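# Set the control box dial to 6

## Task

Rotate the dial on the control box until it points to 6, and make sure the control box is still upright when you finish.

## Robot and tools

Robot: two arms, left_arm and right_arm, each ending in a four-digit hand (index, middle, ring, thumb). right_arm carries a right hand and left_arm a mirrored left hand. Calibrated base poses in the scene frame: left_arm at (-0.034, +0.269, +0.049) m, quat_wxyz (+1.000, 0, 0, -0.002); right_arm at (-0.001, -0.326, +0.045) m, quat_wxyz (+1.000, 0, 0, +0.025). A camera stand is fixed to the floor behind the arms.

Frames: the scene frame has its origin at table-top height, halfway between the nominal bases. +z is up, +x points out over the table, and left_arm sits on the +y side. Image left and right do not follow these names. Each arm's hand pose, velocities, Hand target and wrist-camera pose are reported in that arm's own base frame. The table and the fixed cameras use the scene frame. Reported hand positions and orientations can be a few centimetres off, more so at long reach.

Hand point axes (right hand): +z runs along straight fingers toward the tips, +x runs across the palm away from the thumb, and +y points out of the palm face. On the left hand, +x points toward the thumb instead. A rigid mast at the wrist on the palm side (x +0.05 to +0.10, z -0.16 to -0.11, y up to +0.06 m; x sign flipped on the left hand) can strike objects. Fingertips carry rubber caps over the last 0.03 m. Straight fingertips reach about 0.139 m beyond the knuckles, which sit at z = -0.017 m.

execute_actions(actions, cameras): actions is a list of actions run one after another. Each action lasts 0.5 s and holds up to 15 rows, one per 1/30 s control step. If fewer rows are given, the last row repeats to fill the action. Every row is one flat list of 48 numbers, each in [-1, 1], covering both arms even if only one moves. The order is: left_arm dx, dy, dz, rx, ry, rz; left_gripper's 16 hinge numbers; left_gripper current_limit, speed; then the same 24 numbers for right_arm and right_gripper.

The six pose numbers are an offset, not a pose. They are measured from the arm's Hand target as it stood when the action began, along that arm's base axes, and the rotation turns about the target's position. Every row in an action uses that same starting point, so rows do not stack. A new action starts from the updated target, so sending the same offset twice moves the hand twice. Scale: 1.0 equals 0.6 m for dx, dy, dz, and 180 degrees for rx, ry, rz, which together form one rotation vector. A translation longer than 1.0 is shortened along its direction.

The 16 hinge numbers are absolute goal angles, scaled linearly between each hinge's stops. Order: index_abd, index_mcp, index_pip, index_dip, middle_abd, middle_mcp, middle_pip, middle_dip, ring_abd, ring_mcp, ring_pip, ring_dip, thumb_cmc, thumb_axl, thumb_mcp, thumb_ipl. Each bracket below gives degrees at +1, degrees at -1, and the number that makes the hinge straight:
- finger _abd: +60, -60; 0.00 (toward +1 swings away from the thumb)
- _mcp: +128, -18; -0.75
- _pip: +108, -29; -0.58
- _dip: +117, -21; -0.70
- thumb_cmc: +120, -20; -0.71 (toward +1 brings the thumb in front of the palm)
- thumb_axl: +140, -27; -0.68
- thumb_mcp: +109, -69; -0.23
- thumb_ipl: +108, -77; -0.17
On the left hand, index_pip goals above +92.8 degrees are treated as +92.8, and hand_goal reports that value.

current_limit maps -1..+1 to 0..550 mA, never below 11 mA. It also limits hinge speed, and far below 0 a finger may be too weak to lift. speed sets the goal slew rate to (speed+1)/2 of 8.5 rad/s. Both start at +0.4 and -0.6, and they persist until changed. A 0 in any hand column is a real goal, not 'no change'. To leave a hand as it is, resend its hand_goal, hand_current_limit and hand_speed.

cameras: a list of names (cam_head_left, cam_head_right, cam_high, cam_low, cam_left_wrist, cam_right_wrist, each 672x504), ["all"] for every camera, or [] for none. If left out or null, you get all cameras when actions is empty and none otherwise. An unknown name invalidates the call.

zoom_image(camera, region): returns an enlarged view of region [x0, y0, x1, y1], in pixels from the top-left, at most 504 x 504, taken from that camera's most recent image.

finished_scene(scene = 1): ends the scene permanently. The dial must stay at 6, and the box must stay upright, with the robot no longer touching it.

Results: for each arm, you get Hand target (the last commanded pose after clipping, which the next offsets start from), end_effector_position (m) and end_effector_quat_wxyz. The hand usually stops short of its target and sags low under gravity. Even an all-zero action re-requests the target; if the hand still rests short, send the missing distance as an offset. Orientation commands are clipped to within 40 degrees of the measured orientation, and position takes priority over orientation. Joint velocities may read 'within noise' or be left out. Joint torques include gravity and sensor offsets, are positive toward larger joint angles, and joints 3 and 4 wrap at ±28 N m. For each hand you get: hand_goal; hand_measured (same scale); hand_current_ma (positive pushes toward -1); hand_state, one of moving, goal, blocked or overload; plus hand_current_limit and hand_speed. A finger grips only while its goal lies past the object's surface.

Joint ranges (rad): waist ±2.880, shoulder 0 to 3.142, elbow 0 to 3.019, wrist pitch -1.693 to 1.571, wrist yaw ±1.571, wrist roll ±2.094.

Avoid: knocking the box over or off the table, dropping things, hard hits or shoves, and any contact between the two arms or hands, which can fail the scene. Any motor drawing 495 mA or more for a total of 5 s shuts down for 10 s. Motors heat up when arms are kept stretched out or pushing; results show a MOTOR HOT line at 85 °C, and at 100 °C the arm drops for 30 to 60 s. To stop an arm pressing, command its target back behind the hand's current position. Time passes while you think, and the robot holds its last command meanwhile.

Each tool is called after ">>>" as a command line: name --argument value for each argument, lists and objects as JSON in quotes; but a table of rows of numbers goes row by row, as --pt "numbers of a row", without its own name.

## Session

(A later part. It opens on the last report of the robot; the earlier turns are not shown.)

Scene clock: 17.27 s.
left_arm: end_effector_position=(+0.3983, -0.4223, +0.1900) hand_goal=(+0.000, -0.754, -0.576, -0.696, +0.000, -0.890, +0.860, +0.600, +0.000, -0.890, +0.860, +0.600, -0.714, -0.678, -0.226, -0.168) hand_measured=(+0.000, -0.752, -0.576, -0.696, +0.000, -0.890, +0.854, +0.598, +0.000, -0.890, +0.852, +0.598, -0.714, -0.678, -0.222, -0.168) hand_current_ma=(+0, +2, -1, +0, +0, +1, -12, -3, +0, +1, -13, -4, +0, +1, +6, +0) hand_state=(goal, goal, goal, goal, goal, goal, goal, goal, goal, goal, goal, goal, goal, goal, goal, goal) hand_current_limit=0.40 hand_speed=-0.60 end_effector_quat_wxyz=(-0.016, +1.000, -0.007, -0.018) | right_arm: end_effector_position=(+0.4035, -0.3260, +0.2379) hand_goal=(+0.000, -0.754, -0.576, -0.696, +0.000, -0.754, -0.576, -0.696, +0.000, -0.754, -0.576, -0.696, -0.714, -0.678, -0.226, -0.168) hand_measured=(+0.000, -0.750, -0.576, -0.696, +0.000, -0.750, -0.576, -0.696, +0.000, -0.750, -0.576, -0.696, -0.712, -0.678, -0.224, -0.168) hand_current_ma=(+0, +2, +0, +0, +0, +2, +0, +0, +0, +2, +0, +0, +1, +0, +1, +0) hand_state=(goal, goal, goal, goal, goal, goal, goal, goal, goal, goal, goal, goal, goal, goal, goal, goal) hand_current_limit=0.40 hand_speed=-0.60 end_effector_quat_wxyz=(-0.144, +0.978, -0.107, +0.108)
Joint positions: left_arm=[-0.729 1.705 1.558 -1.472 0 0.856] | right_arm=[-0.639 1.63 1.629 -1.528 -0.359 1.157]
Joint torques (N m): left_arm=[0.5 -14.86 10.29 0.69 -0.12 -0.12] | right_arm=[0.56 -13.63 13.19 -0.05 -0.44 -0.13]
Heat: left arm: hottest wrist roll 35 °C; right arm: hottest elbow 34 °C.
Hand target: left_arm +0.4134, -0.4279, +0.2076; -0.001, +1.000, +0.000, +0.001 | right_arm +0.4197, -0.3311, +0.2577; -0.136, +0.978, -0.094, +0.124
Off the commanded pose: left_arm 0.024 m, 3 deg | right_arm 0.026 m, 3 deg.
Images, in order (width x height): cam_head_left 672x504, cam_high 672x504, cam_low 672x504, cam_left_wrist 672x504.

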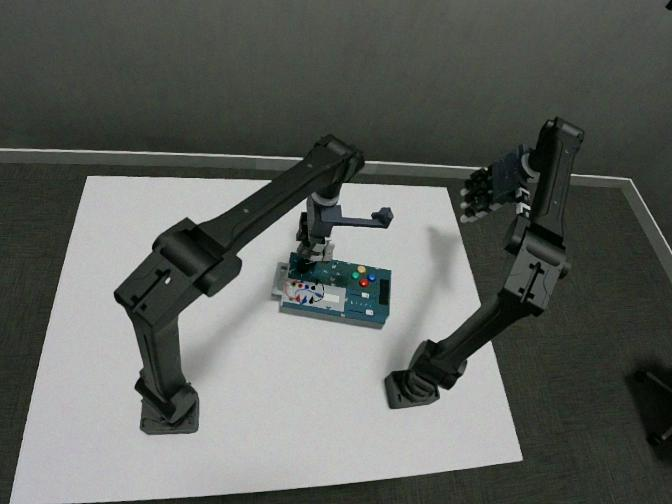

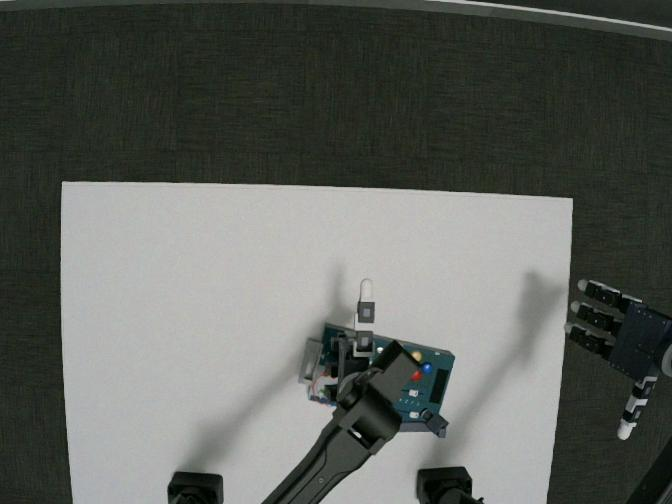

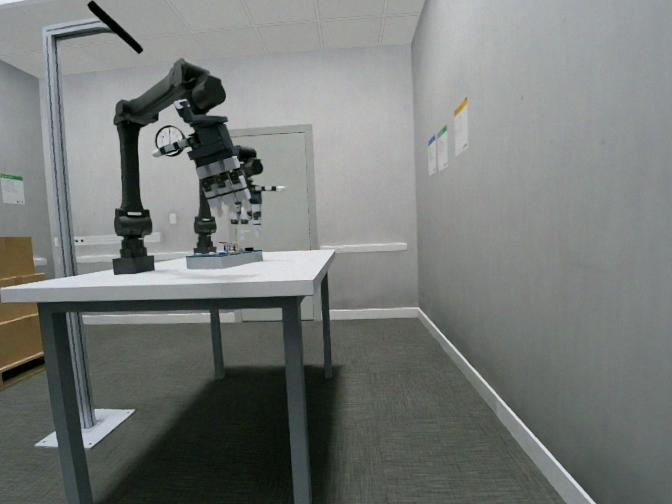

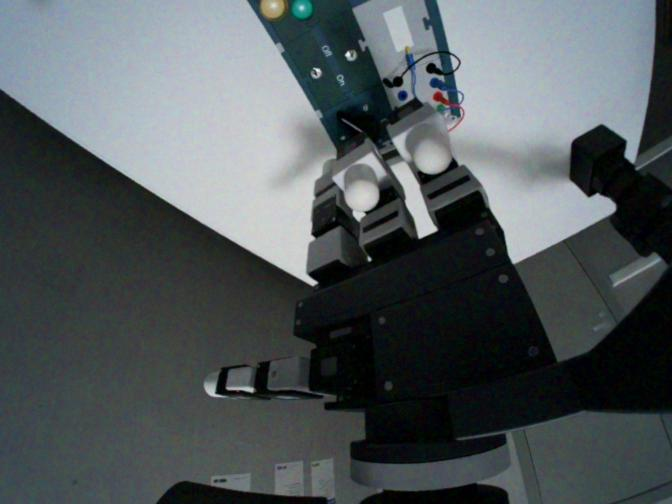

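>>> execute_actions --actions '[[[0.008,0.008,-0.05,0,0,0, 0,-0.754,-0.576,-0.696, 0,-0.89,0.86,0.6, 0,-0.89,0.86,0.6, -0.714,-0.678,-0.226,-0.168, 0.4,-0.6, 0,0,0,0,0,0, 0,-0.754,-0.576,-0.696, 0,-0.754,-0.576,-0.696, 0,-0.754,-0.576,-0.696, -0.714,-0.678,-0.226,-0.168, 0.4,-0.6]]]' --cameras '["cam_left_wrist", "cam_low", "cam_head_left", "cam_high"]'

>>> zoom_image --camera "cam_left_wrist" --region '[270, 60, 420, 270]'

>>> zoom_image --camera "cam_low" --region '[220, 210, 280, 270]'

>>> zoom_image --camera "cam_head_left" --region '[270, 220, 350, 300]'

Scene clock: 19.17 s.
left_arm: end_effector_position=(+0.4130, -0.4232, +0.1832) hand_goal=(+0.000, -0.754, -0.576, -0.696, +0.000, -0.890, +0.860, +0.600, +0.000, -0.890, +0.860, +0.600, -0.714, -0.678, -0.226, -0.168) hand_measured=(+0.000, -0.752, -0.576, -0.696, +0.000, -0.890, +0.854, +0.598, +0.000, -0.890, +0.852, +0.598, -0.714, -0.678, -0.222, -0.168) hand_current_ma=(+0, +2, -1, +0, +0, +1, -12, -3, +0, +1, -13, -4, +0, +1, +6, +0) hand_state=(goal, goal, goal, goal, goal, goal, goal, goal, goal, goal, goal, goal, goal, goal, goal, goal) hand_current_limit=0.40 hand_speed=-0.60 end_effector_quat_wxyz=(+0.000, +1.000, +0.001, +0.000) | right_arm: end_effector_position=(+0.4035, -0.3260, +0.2379) hand_goal=(+0.000, -0.754, -0.576, -0.696, +0.000, -0.754, -0.576, -0.696, +0.000, -0.754, -0.576, -0.696, -0.714, -0.678, -0.226, -0.168) hand_measured=(+0.000, -0.750, -0.576, -0.696, +0.000, -0.750, -0.576, -0.696, +0.000, -0.750, -0.576, -0.696, -0.712, -0.678, -0.224, -0.168) hand_current_ma=(+0, +2, +0, +0, +0, +2, +0, +0, +0, +2, +0, +0, +1, +0, +1, +0) hand_state=(goal, goal, goal, goal, goal, goal, goal, goal, goal, goal, goal, goal, goal, goal, goal, goal) hand_current_limit=0.40 hand_speed=-0.60 end_effector_quat_wxyz=(-0.144, +0.978, -0.107, +0.108)
Joint positions: left_arm=[-0.714 1.706 1.533 -1.398 0 0.856] | right_arm=[-0.639 1.63 1.629 -1.528 -0.359 1.157]
Joint torques (N m): left_arm=[0.32 -13.98 7.6 0.87 -0.1 0.03] | right_arm=[0.56 -13.51 13.19 -0.05 -0.44 -0.12]
Heat: left arm: hottest wrist roll 35 °C; right arm: hottest elbow 34 °C.
Hand target: left_arm +0.4181, -0.4231, +0.1774; -0.001, +1.000, +0.000, +0.000 | right_arm +0.4197, -0.3311, +0.2577; -0.136, +0.978, -0.094, +0.124
Off the commanded pose: left_arm 0.008 m, 0 deg | right_arm 0.026 m, 3 deg.
Images, in order (width x height): cam_head_left 672x504, cam_high 672x504, cam_low 672x504, cam_left_wrist 672x504.

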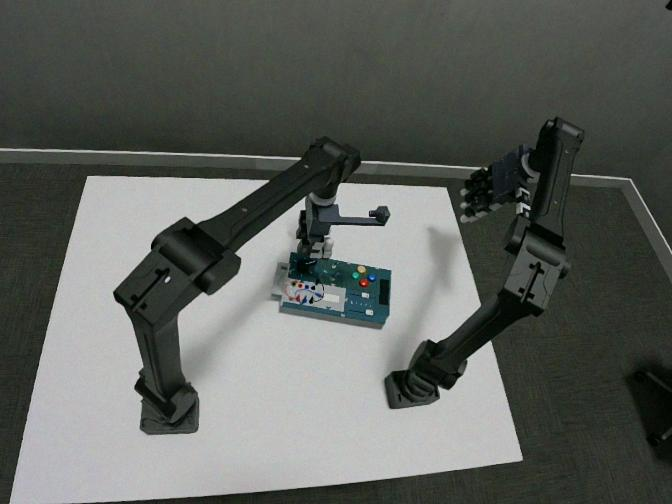

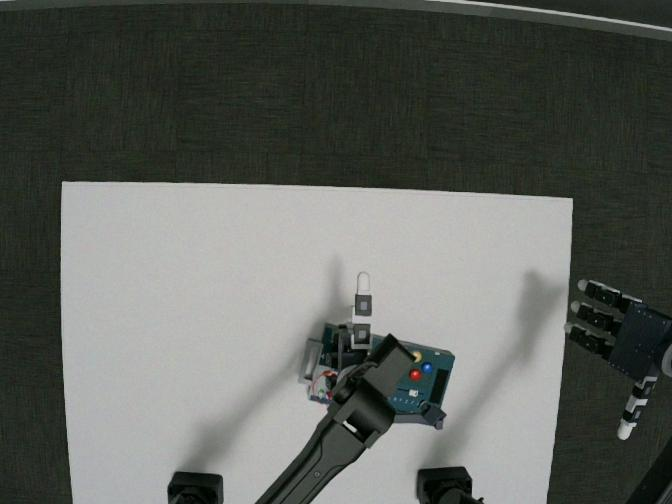

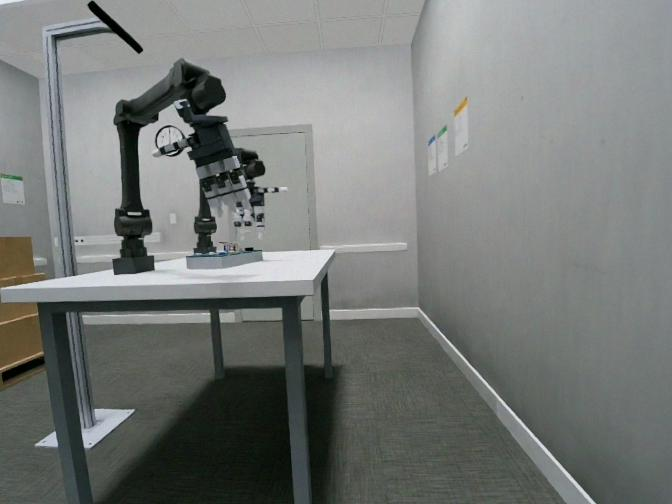

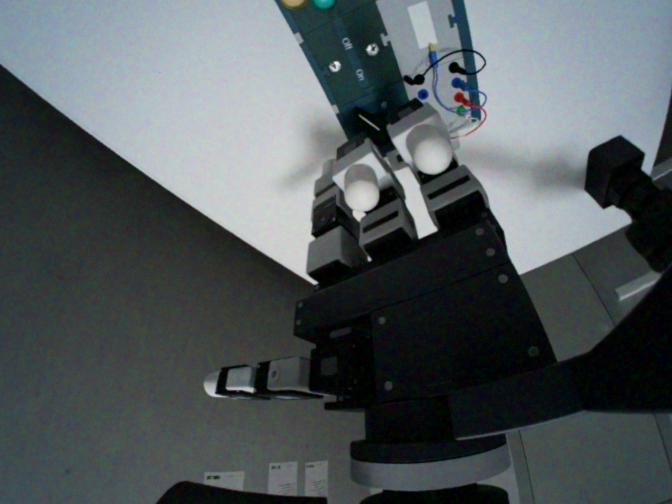

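Scaled by 2.400 from the camera's 672x504 image, which has a finer 960x720 frame.

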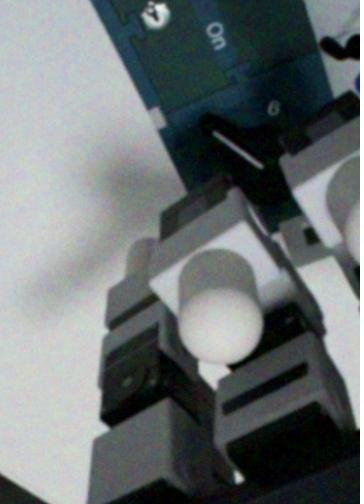

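Scaled by 8.400 from the camera's 672x504 image, which has a finer 960x720 frame.

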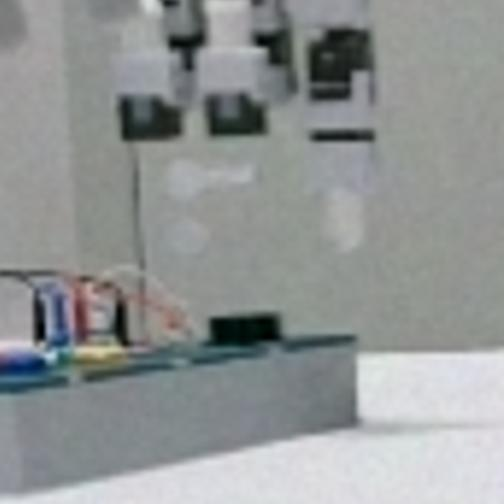

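Scaled by 6.300 from the camera's 672x504 image, which has a finer 960x720 frame.

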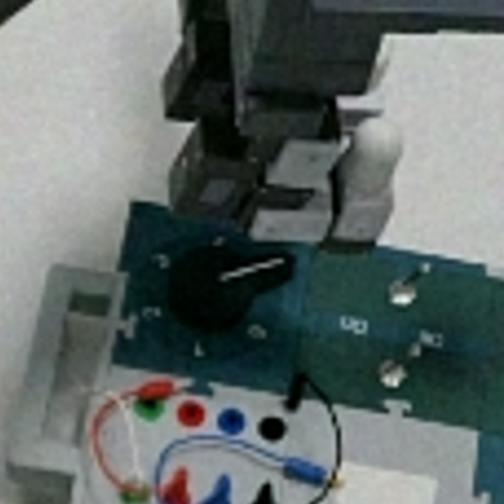

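>>> execute_actions --actions '[[[-0.008,0.01,-0.0417,0,0,0, 0,-0.754,-0.576,-0.696, 0,-0.89,0.86,0.6, 0,-0.89,0.86,0.6, -0.714,-0.678,-0.226,-0.168, 0.4,-0.6, 0,0,0,0,0,0, 0,-0.754,-0.576,-0.696, 0,-0.754,-0.576,-0.696, 0,-0.754,-0.576,-0.696, -0.714,-0.678,-0.226,-0.168, 0.4,-0.6]]]' --cameras '["cam_left_wrist", "cam_low", "cam_head_left"]'

>>> zoom_image --camera "cam_left_wrist" --region '[270, 60, 420, 270]'

>>> zoom_image --camera "cam_low" --region '[220, 210, 280, 270]'

>>> zoom_image --camera "cam_head_left" --region '[270, 220, 350, 300]'

Scene clock: 21.83 s.
left_arm: end_effector_position=(+0.4073, -0.4180, +0.1533) hand_goal=(+0.000, -0.754, -0.576, -0.696, +0.000, -0.890, +0.860, +0.600, +0.000, -0.890, +0.860, +0.600, -0.714, -0.678, -0.226, -0.168) hand_measured=(+0.000, -0.752, -0.576, -0.696, +0.000, -0.890, +0.854, +0.598, +0.000, -0.890, +0.852, +0.598, -0.714, -0.678, -0.222, -0.168) hand_current_ma=(+0, +2, -1, +0, +0, +1, -12, -3, +0, +1, -13, -4, +0, +1, +6, +0) hand_state=(goal, goal, goal, goal, goal, goal, goal, goal, goal, goal, goal, goal, goal, goal, goal, goal) hand_current_limit=0.40 hand_speed=-0.60 end_effector_quat_wxyz=(-0.003, +1.000, +0.001, -0.003) | right_arm: end_effector_position=(+0.4035, -0.3260, +0.2379) hand_goal=(+0.000, -0.754, -0.576, -0.696, +0.000, -0.754, -0.576, -0.696, +0.000, -0.754, -0.576, -0.696, -0.714, -0.678, -0.226, -0.168) hand_measured=(+0.000, -0.750, -0.576, -0.696, +0.000, -0.750, -0.576, -0.696, +0.000, -0.750, -0.576, -0.696, -0.712, -0.678, -0.224, -0.168) hand_current_ma=(+0, +2, +0, +0, +0, +2, +0, +0, +0, +2, +0, +0, +1, +0, +1, +0) hand_state=(goal, goal, goal, goal, goal, goal, goal, goal, goal, goal, goal, goal, goal, goal, goal, goal) hand_current_limit=0.40 hand_speed=-0.60 end_effector_quat_wxyz=(-0.144, +0.978, -0.107, +0.108)
Joint positions: left_arm=[-0.713 1.708 1.457 -1.329 0 0.856] | right_arm=[-0.639 1.63 1.629 -1.528 -0.359 1.157]
Joint torques (N m): left_arm=[0.62 -14.51 7.65 0.83 -0.11 0.06] | right_arm=[0.62 -13.57 13.18 -0.08 -0.44 -0.12]
Heat: left arm: hottest elbow 35 °C; right arm: hottest elbow 35 °C.
Hand target: left_arm +0.4135, -0.4171, +0.1525; -0.001, +1.000, +0.000, +0.001 | right_arm +0.4197, -0.3311, +0.2577; -0.136, +0.978, -0.094, +0.124
Off the commanded pose: left_arm 0.006 m, 0 deg | right_arm 0.026 m, 3 deg.
Images, in order (width x height): cam_head_left 672x504, cam_low 672x504, cam_left_wrist 672x504.

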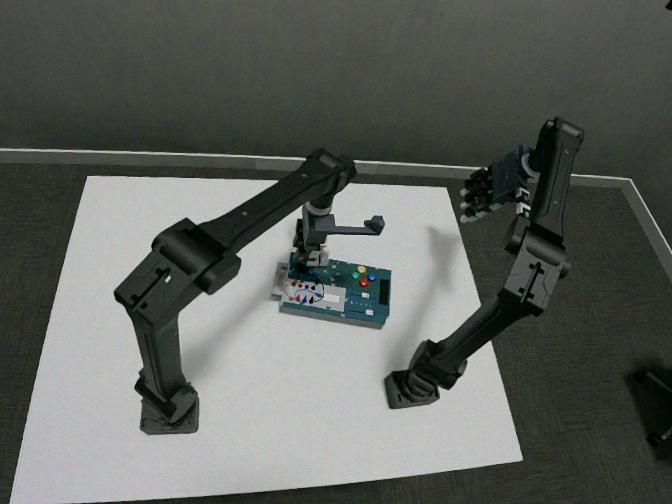

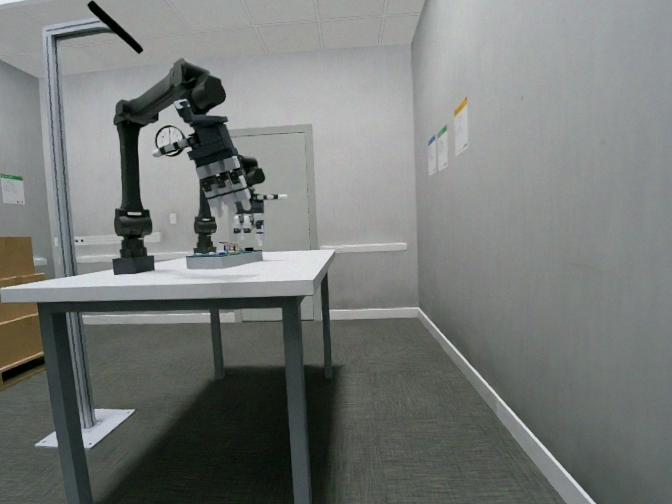

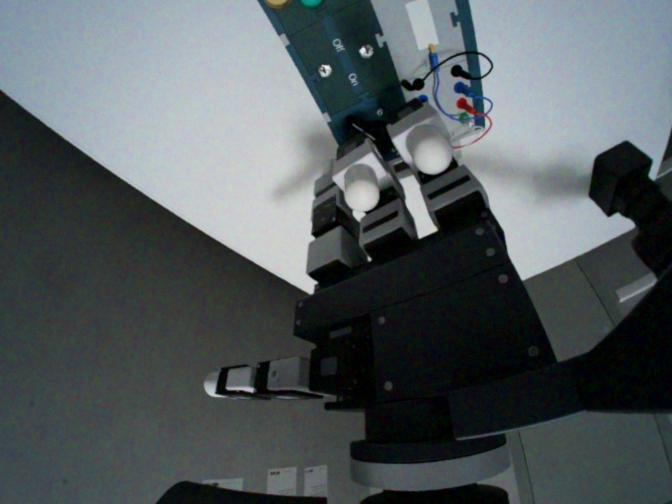

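Scaled by 2.400 from the camera's 672x504 image, which has a finer 960x720 frame.

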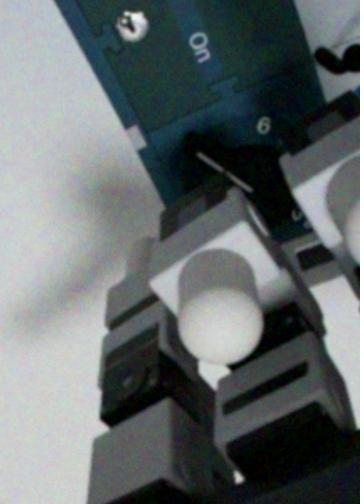

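Scaled by 8.400 from the camera's 672x504 image, which has a finer 960x720 frame.

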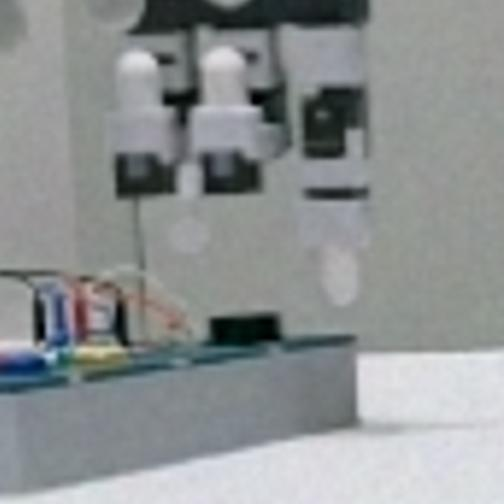

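Scaled by 6.300 from the camera's 672x504 image, which has a finer 960x720 frame.

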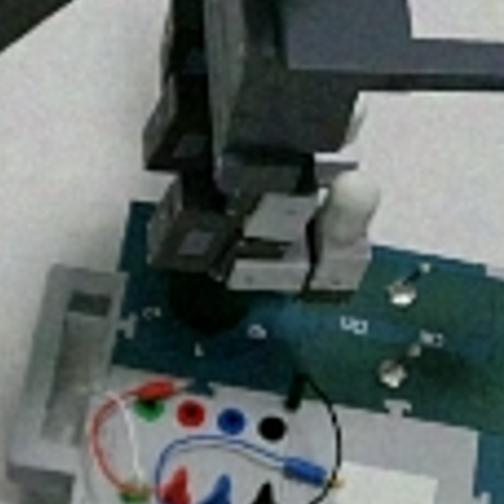

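>>> execute_actions --actions '[[[-0.01,0,-0.0233,0,0,0, 0,-0.754,-0.576,-0.696, 0,-0.89,0.86,0.6, 0,-0.89,0.86,0.6, -0.714,-0.678,-0.226,-0.168, 0.4,-0.6, 0,0,0,0,0,0, 0,-0.754,-0.576,-0.696, 0,-0.754,-0.576,-0.696, 0,-0.754,-0.576,-0.696, -0.714,-0.678,-0.226,-0.168, 0.4,-0.6]]]' --cameras '["cam_left_wrist", "cam_low", "cam_head_left"]'

>>> zoom_image --camera "cam_left_wrist" --region '[270, 60, 420, 270]'

>>> zoom_image --camera "cam_low" --region '[220, 210, 280, 270]'

>>> zoom_image --camera "cam_head_left" --region '[270, 220, 350, 300]'

Scene clock: 22.97 s.
left_arm: end_effector_position=(+0.4044, -0.4155, +0.1393) hand_goal=(+0.000, -0.754, -0.576, -0.696, +0.000, -0.890, +0.860, +0.600, +0.000, -0.890, +0.860, +0.600, -0.714, -0.678, -0.226, -0.168) hand_measured=(+0.000, -0.752, -0.576, -0.696, +0.000, -0.890, +0.854, +0.598, +0.000, -0.890, +0.852, +0.598, -0.714, -0.678, -0.222, -0.168) hand_current_ma=(+0, +2, -1, +0, +0, +1, -12, -3, +0, +1, -13, -4, +0, +1, +6, +0) hand_state=(goal, goal, goal, goal, goal, goal, goal, goal, goal, goal, goal, goal, goal, goal, goal, goal) hand_current_limit=0.40 hand_speed=-0.60 end_effector_quat_wxyz=(-0.003, +1.000, +0.001, -0.003) | right_arm: end_effector_position=(+0.4035, -0.3260, +0.2379) hand_goal=(+0.000, -0.754, -0.576, -0.696, +0.000, -0.754, -0.576, -0.696, +0.000, -0.754, -0.576, -0.696, -0.714, -0.678, -0.226, -0.168) hand_measured=(+0.000, -0.750, -0.576, -0.696, +0.000, -0.750, -0.576, -0.696, +0.000, -0.750, -0.576, -0.696, -0.712, -0.678, -0.224, -0.168) hand_current_ma=(+0, +2, +0, +0, +0, +2, +0, +0, +0, +2, +0, +0, +1, +0, +1, +0) hand_state=(goal, goal, goal, goal, goal, goal, goal, goal, goal, goal, goal, goal, goal, goal, goal, goal) hand_current_limit=0.40 hand_speed=-0.60 end_effector_quat_wxyz=(-0.144, +0.978, -0.107, +0.108)
Joint positions: left_arm=[-0.713 1.708 1.419 -1.291 0 0.856] | right_arm=[-0.639 1.63 1.629 -1.528 -0.359 1.157]
Joint torques (N m): left_arm=[-0.09 -14.33 7.42 0.84 -0.1 -0.03] | right_arm=[0.56 -13.45 13.23 -0.01 -0.45 -0.12]
Heat: left arm: hottest elbow 35 °C; right arm: hottest elbow 35 °C.
Hand target: left_arm +0.4075, -0.4171, +0.1385; -0.001, +1.000, +0.000, +0.001 | right_arm +0.4197, -0.3311, +0.2577; -0.136, +0.978, -0.094, +0.124
Off the commanded pose: left_arm 0.004 m, 0 deg | right_arm 0.026 m, 3 deg.
Images, in order (width x height): cam_head_left 672x504, cam_low 672x504, cam_left_wrist 672x504.

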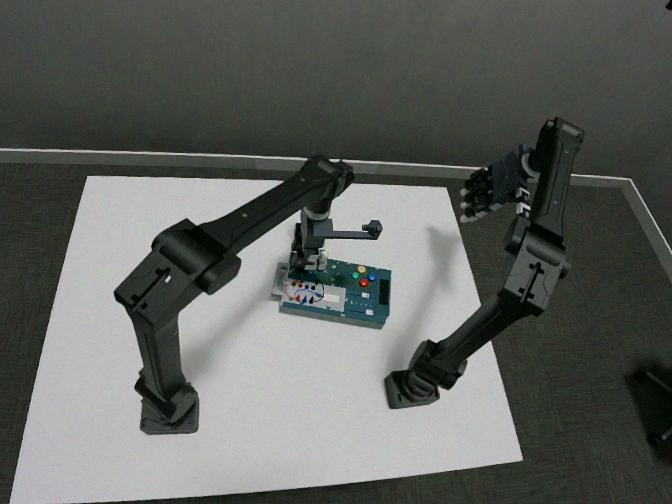

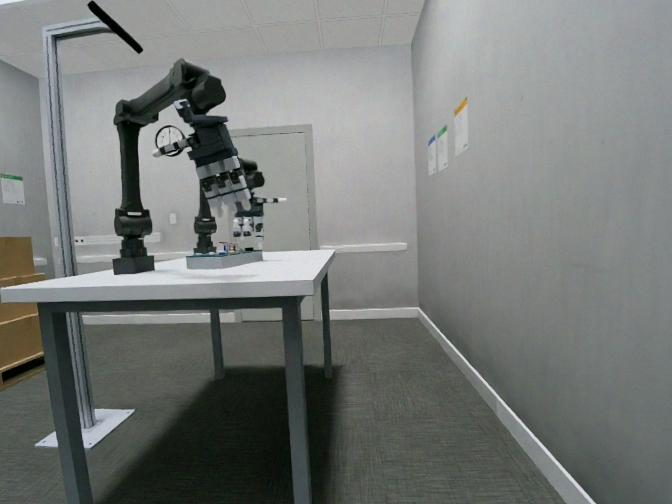

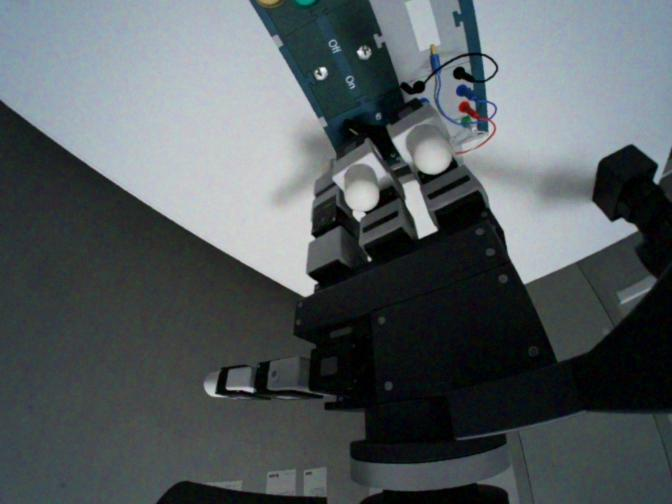

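Scaled by 2.400 from the camera's 672x504 image, which has a finer 960x720 frame.

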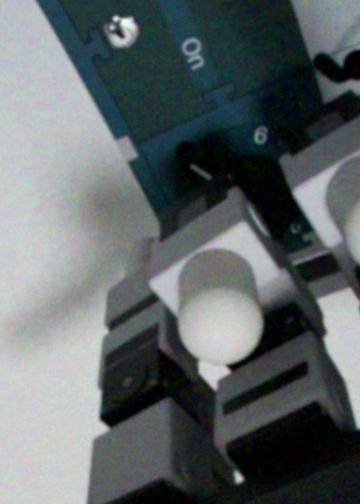

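Scaled by 8.400 from the camera's 672x504 image, which has a finer 960x720 frame.

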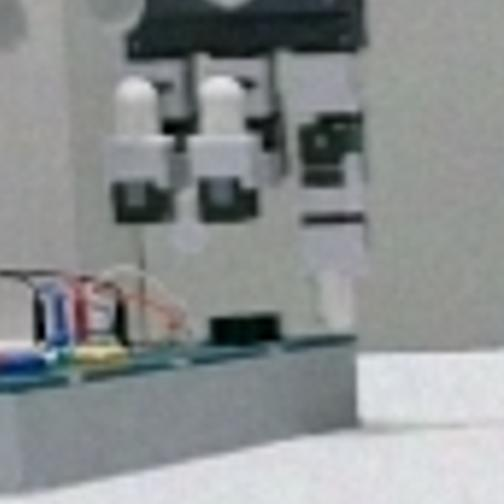

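Scaled by 6.300 from the camera's 672x504 image, which has a finer 960x720 frame.

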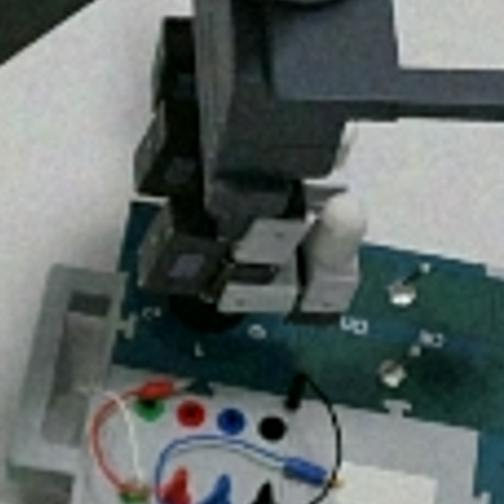

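>>> execute_actions --actions '[[[-0.035,-0.02,0,0,0,0, 0,-0.754,-0.576,-0.696, 0,-0.89,0.86,0.6, 0,-0.89,0.86,0.6, -0.714,-0.678,-0.226,-0.168, 0.4,-0.6, 0,0,0,0,0,0, 0,-0.754,-0.576,-0.696, 0,-0.754,-0.576,-0.696, 0,-0.754,-0.576,-0.696, -0.714,-0.678,-0.226,-0.168, 0.4,-0.6]]]' --cameras '["cam_left_wrist", "cam_low"]'

>>> zoom_image --camera "cam_left_wrist" --region '[270, 60, 420, 270]'

>>> zoom_image --camera "cam_low" --region '[220, 210, 280, 270]'

Scene clock: 30.87 s.
left_arm: end_effector_position=(+0.3918, -0.4250, +0.1334) hand_goal=(+0.000, -0.754, -0.576, -0.696, +0.000, -0.890, +0.860, +0.600, +0.000, -0.890, +0.860, +0.600, -0.714, -0.678, -0.226, -0.168) hand_measured=(-0.020, -0.770, -0.584, -0.700, +0.000, -0.890, +0.854, +0.598, +0.000, -0.890, +0.852, +0.598, -0.714, -0.678, -0.222, -0.168) hand_current_ma=(-42, -39, -16, -6, +0, +1, -12, -3, +0, +1, -13, -4, +0, +1, +7, +0) hand_state=(blocked, goal, goal, goal, goal, goal, goal, goal, goal, goal, goal, goal, goal, goal, goal, goal) hand_current_limit=0.40 hand_speed=-0.60 end_effector_quat_wxyz=(-0.008, +1.000, +0.000, -0.002) | right_arm: end_effector_position=(+0.4035, -0.3260, +0.2379) hand_goal=(+0.000, -0.754, -0.576, -0.696, +0.000, -0.754, -0.576, -0.696, +0.000, -0.754, -0.576, -0.696, -0.714, -0.678, -0.226, -0.168) hand_measured=(+0.000, -0.750, -0.576, -0.696, +0.000, -0.750, -0.576, -0.696, +0.000, -0.750, -0.576, -0.696, -0.712, -0.678, -0.224, -0.168) hand_current_ma=(+0, +2, +0, +0, +0, +2, +0, +0, +0, +2, +0, +0, +1, +0, +1, +0) hand_state=(goal, goal, goal, goal, goal, goal, goal, goal, goal, goal, goal, goal, goal, goal, goal, goal) hand_current_limit=0.40 hand_speed=-0.60 end_effector_quat_wxyz=(-0.144, +0.978, -0.107, +0.108)
Joint positions: left_arm=[-0.746 1.707 1.404 -1.28 -0.009 0.825] | right_arm=[-0.639 1.63 1.629 -1.528 -0.359 1.157]
Joint torques (N m): left_arm=[-0.91 -15.74 6.69 0.65 0.26 -0.18] | right_arm=[0.62 -13.63 13.22 -0.02 -0.44 -0.12]
Heat: left arm: hottest elbow 35 °C; right arm: hottest elbow 36 °C.
Hand target: left_arm +0.3864, -0.4292, +0.1387; -0.001, +1.000, +0.000, +0.001 | right_arm +0.4197, -0.3311, +0.2577; -0.136, +0.978, -0.094, +0.124
Off the commanded pose: left_arm 0.008 m, 1 deg | right_arm 0.026 m, 3 deg.
Images, in order (width x height): cam_low 672x504, cam_left_wrist 672x504.

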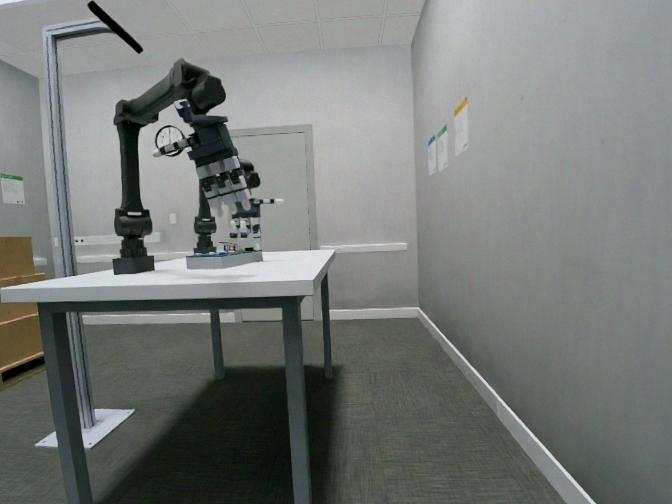

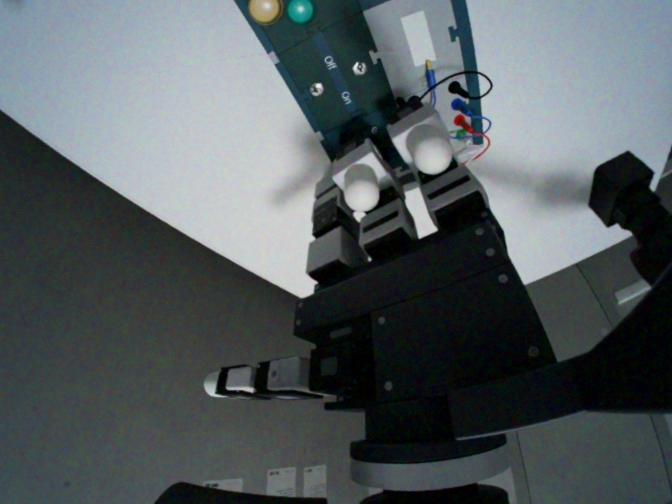

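Scaled by 2.400 from the camera's 672x504 image, which has a finer 960x720 frame.

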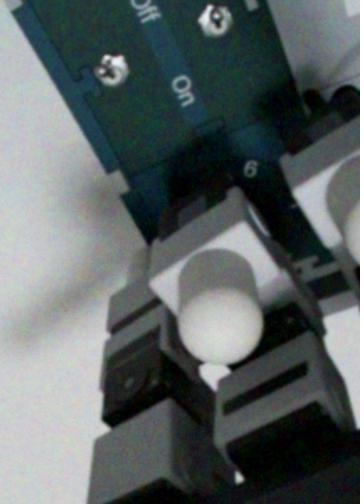

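Scaled by 8.400 from the camera's 672x504 image, which has a finer 960x720 frame.

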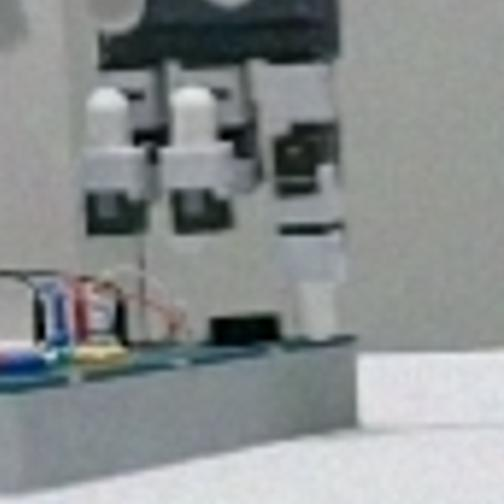

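>>> execute_actions --actions '[[[-0.035,-0.005,0.012,0,0,0, 0,-0.754,-0.576,-0.696, 0,-0.89,0.86,0.6, 0,-0.89,0.86,0.6, -0.714,-0.678,-0.226,-0.168, 0.4,-0.6, 0,0,0,0,0,0, 0,-0.754,-0.576,-0.696, 0,-0.754,-0.576,-0.696, 0,-0.754,-0.576,-0.696, -0.714,-0.678,-0.226,-0.168, 0.4,-0.6]]]' --cameras '["cam_left_wrist", "cam_low", "cam_head_left"]'

>>> zoom_image --camera "cam_left_wrist" --region '[270, 60, 420, 270]'

>>> zoom_image --camera "cam_low" --region '[220, 210, 280, 270]'

>>> zoom_image --camera "cam_head_left" --region '[270, 220, 350, 300]'

Scene clock: 32.03 s.
left_arm: end_effector_position=(+0.3707, -0.4303, +0.1336) hand_goal=(+0.000, -0.754, -0.576, -0.696, +0.000, -0.890, +0.860, +0.600, +0.000, -0.890, +0.860, +0.600, -0.714, -0.678, -0.226, -0.168) hand_measured=(-0.026, -0.762, -0.580, -0.700, +0.000, -0.890, +0.854, +0.598, +0.000, -0.890, +0.852, +0.598, -0.714, -0.678, -0.222, -0.168) hand_current_ma=(-58, -16, -7, -5, +0, +1, -12, -3, +0, +1, -13, -4, +0, +1, +7, +0) hand_state=(blocked, goal, goal, goal, goal, goal, goal, goal, goal, goal, goal, goal, goal, goal, goal, goal) hand_current_limit=0.40 hand_speed=-0.60 end_effector_quat_wxyz=(-0.010, +1.000, -0.002, -0.003) | right_arm: end_effector_position=(+0.4035, -0.3260, +0.2379) hand_goal=(+0.000, -0.754, -0.576, -0.696, +0.000, -0.754, -0.576, -0.696, +0.000, -0.754, -0.576, -0.696, -0.714, -0.678, -0.226, -0.168) hand_measured=(+0.000, -0.750, -0.576, -0.696, +0.000, -0.750, -0.576, -0.696, +0.000, -0.750, -0.576, -0.696, -0.712, -0.678, -0.224, -0.168) hand_current_ma=(+0, +2, +0, +0, +0, +2, +0, +0, +0, +2, +0, +0, +1, +0, +1, +0) hand_state=(goal, goal, goal, goal, goal, goal, goal, goal, goal, goal, goal, goal, goal, goal, goal, goal) hand_current_limit=0.40 hand_speed=-0.60 end_effector_quat_wxyz=(-0.144, +0.978, -0.107, +0.108)
Joint positions: left_arm=[-0.783 1.681 1.371 -1.279 -0.009 0.792] | right_arm=[-0.639 1.63 1.629 -1.528 -0.359 1.157]
Joint torques (N m): left_arm=[-0.79 -16.38 6.94 0.28 0.26 -0.17] | right_arm=[0.62 -13.57 13.19 -0.05 -0.45 -0.12]
Heat: left arm: hottest elbow 35 °C; right arm: hottest elbow 37 °C.
Hand target: left_arm +0.3655, -0.4320, +0.1456; -0.001, +1.000, +0.000, +0.001 | right_arm +0.4197, -0.3311, +0.2577; -0.136, +0.978, -0.094, +0.124
Off the commanded pose: left_arm 0.014 m, 1 deg | right_arm 0.026 m, 3 deg.
Images, in order (width x height): cam_head_left 672x504, cam_low 672x504, cam_left_wrist 672x504.

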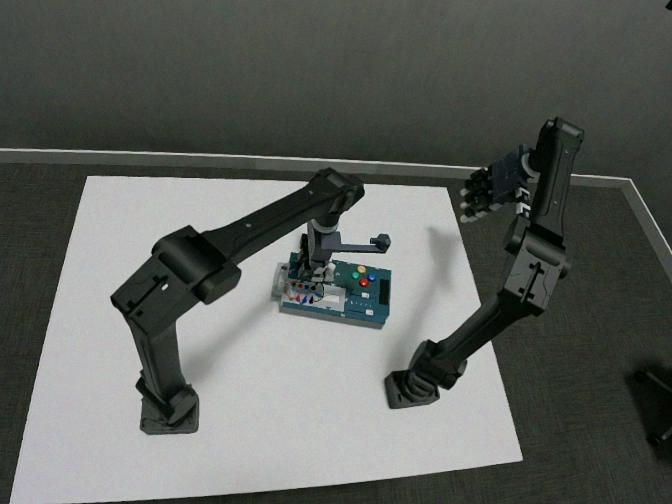

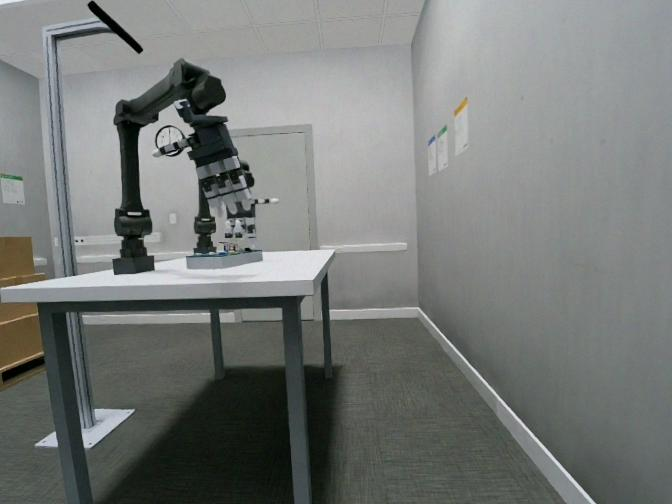

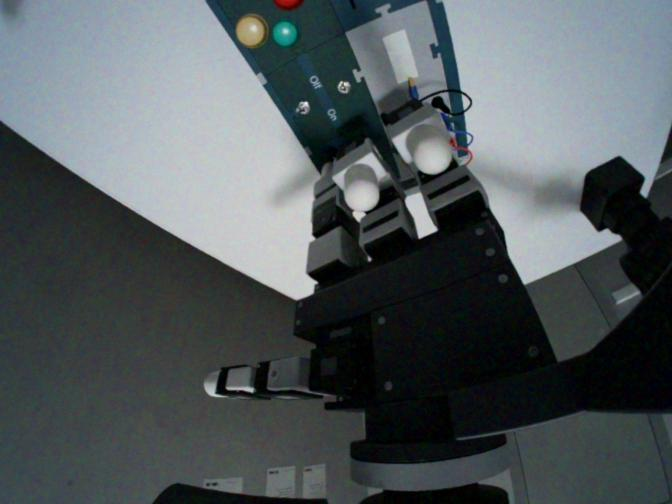

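Scaled by 2.400 from the camera's 672x504 image, which has a finer 960x720 frame.

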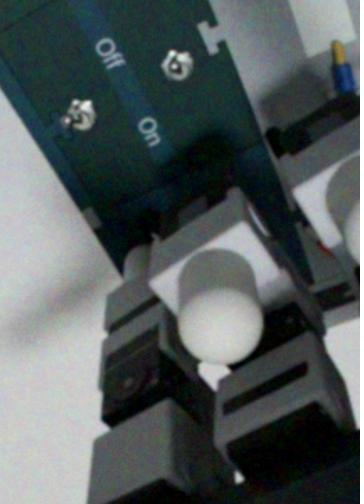

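Scaled by 8.400 from the camera's 672x504 image, which has a finer 960x720 frame.

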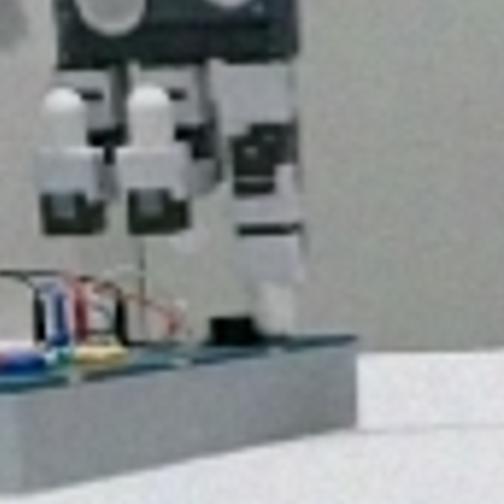

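Scaled by 6.300 from the camera's 672x504 image, which has a finer 960x720 frame.

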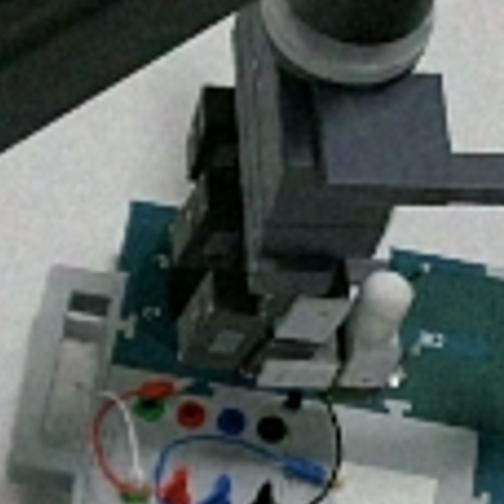

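>>> execute_actions --actions '[[[-0.04,0.0,0.008,0,0,0, 0,-0.754,-0.576,-0.696, 0,-0.89,0.86,0.6, 0,-0.89,0.86,0.6, -0.714,-0.678,-0.226,-0.168, 0.4,-0.6, 0,0,0,0,0,0, 0,-0.754,-0.576,-0.696, 0,-0.754,-0.576,-0.696, 0,-0.754,-0.576,-0.696, -0.714,-0.678,-0.226,-0.168, 0.4,-0.6]]]' --cameras '["cam_left_wrist", "cam_low", "cam_head_left", "cam_head_right"]'

>>> zoom_image --camera "cam_left_wrist" --region '[270, 60, 420, 270]'

>>> zoom_image --camera "cam_low" --region '[220, 210, 280, 270]'

>>> zoom_image --camera "cam_head_left" --region '[270, 220, 350, 300]'

>>> zoom_image --camera "cam_head_right" --region '[270, 220, 350, 300]'

Scene clock: 33.23 s.
left_arm: end_effector_position=(+0.3481, -0.4293, +0.1354) hand_goal=(+0.000, -0.754, -0.576, -0.696, +0.000, -0.890, +0.860, +0.600, +0.000, -0.890, +0.860, +0.600, -0.714, -0.678, -0.226, -0.168) hand_measured=(-0.040, -0.762, -0.580, -0.698, +0.000, -0.890, +0.854, +0.598, +0.000, -0.890, +0.852, +0.598, -0.714, -0.678, -0.222, -0.168) hand_current_ma=(-97, -18, -6, -1, +0, +1, -12, -3, +0, +1, -13, -4, +0, +1, +7, +0) hand_state=(blocked, goal, goal, goal, goal, goal, goal, goal, goal, goal, goal, goal, goal, goal, goal, goal) hand_current_limit=0.40 hand_speed=-0.60 end_effector_quat_wxyz=(-0.011, +1.000, -0.001, -0.004) | right_arm: end_effector_position=(+0.4035, -0.3260, +0.2379) hand_goal=(+0.000, -0.754, -0.576, -0.696, +0.000, -0.754, -0.576, -0.696, +0.000, -0.754, -0.576, -0.696, -0.714, -0.678, -0.226, -0.168) hand_measured=(+0.000, -0.750, -0.576, -0.696, +0.000, -0.750, -0.576, -0.696, +0.000, -0.750, -0.576, -0.696, -0.712, -0.678, -0.224, -0.168) hand_current_ma=(+0, +2, +0, +0, +0, +2, +0, +0, +0, +2, +0, +0, +1, +0, +1, +0) hand_state=(goal, goal, goal, goal, goal, goal, goal, goal, goal, goal, goal, goal, goal, goal, goal, goal) hand_current_limit=0.40 hand_speed=-0.60 end_effector_quat_wxyz=(-0.144, +0.978, -0.107, +0.108)
Joint positions: left_arm=[-0.816 1.641 1.325 -1.276 -0.01 0.756] | right_arm=[-0.639 1.63 1.629 -1.528 -0.359 1.157]
Joint torques (N m): left_arm=[-1.08 -15.91 7.17 0.09 0.31 -0.2] | right_arm=[0.5 -13.45 13.19 -0.05 -0.45 -0.12]
Heat: left arm: hottest elbow 35 °C; right arm: hottest elbow 37 °C.
Hand target: left_arm +0.3414, -0.4321, +0.1505; -0.001, +1.000, +0.000, +0.001 | right_arm +0.4197, -0.3311, +0.2577; -0.136, +0.978, -0.094, +0.124
Off the commanded pose: left_arm 0.017 m, 1 deg | right_arm 0.026 m, 3 deg.
Images, in order (width x height): cam_head_left 672x504, cam_head_right 672x504, cam_low 672x504, cam_left_wrist 672x504.

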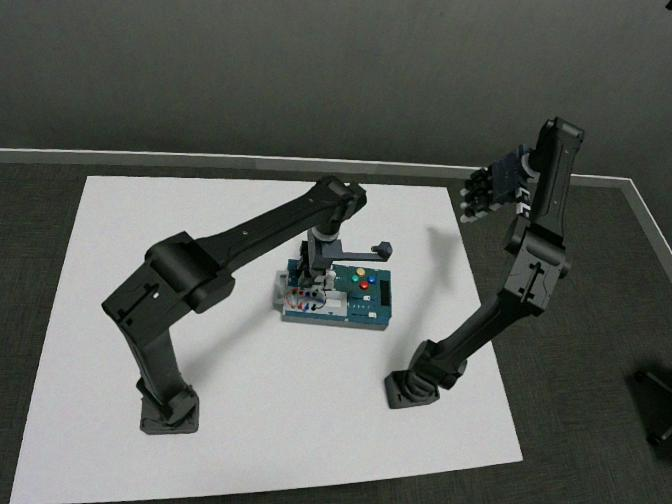

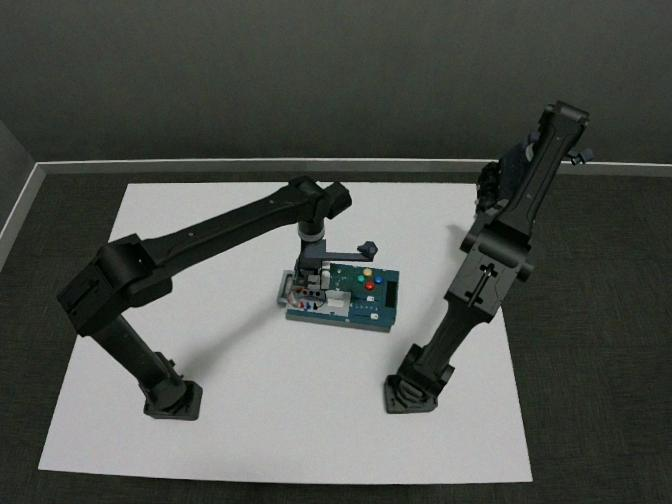

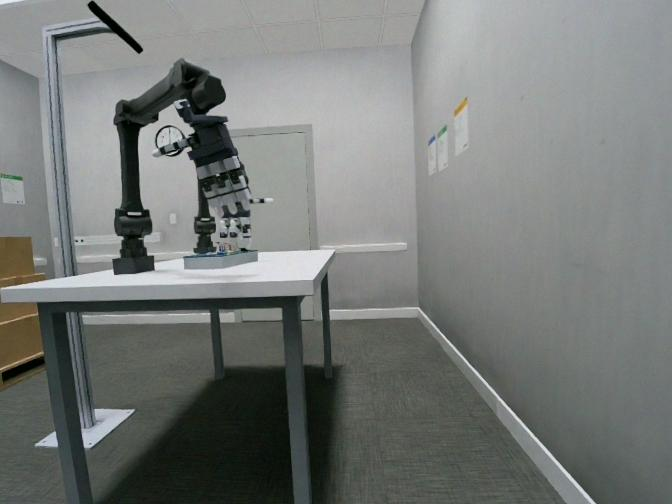

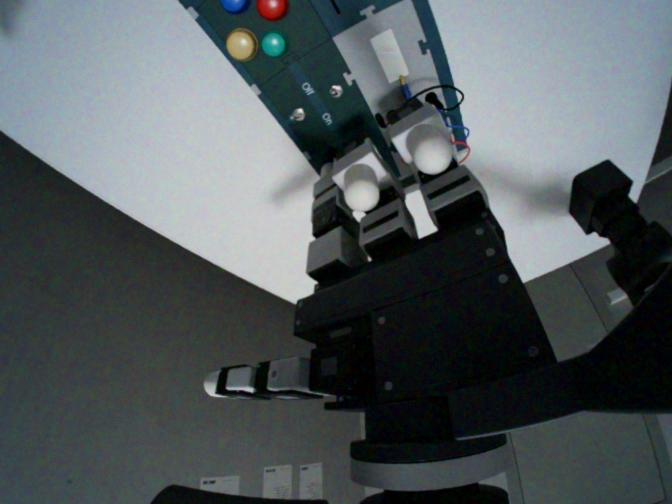

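Scaled by 2.400 from the camera's 672x504 image, which has a finer 960x720 frame.

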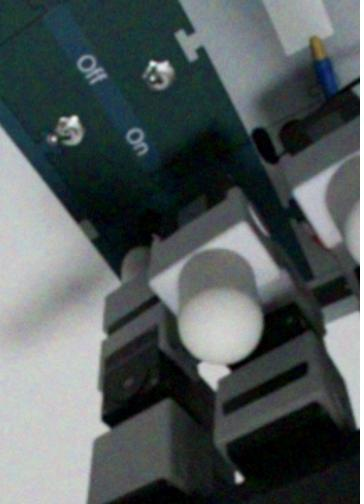

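Scaled by 8.400 from the camera's 672x504 image, which has a finer 960x720 frame.

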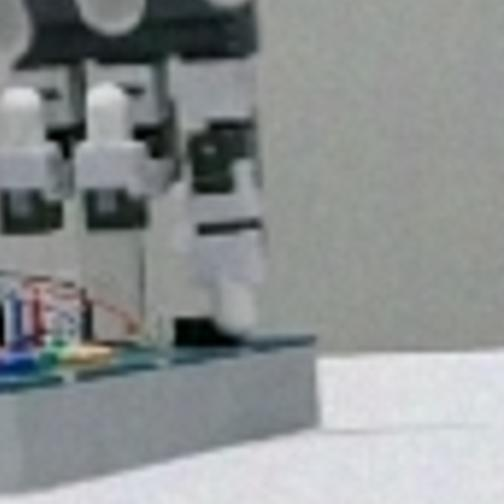

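Scaled by 6.300 from the camera's 672x504 image, which has a finer 960x720 frame.

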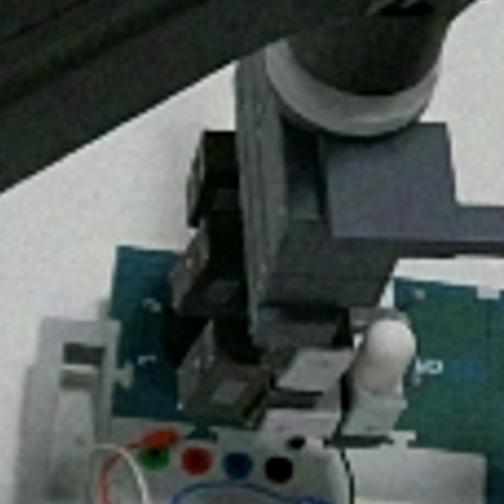

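Scaled by 6.300 from the camera's 672x504 image, which has a finer 960x720 frame.

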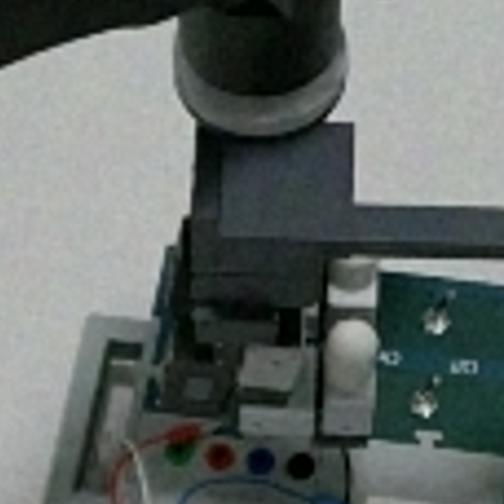

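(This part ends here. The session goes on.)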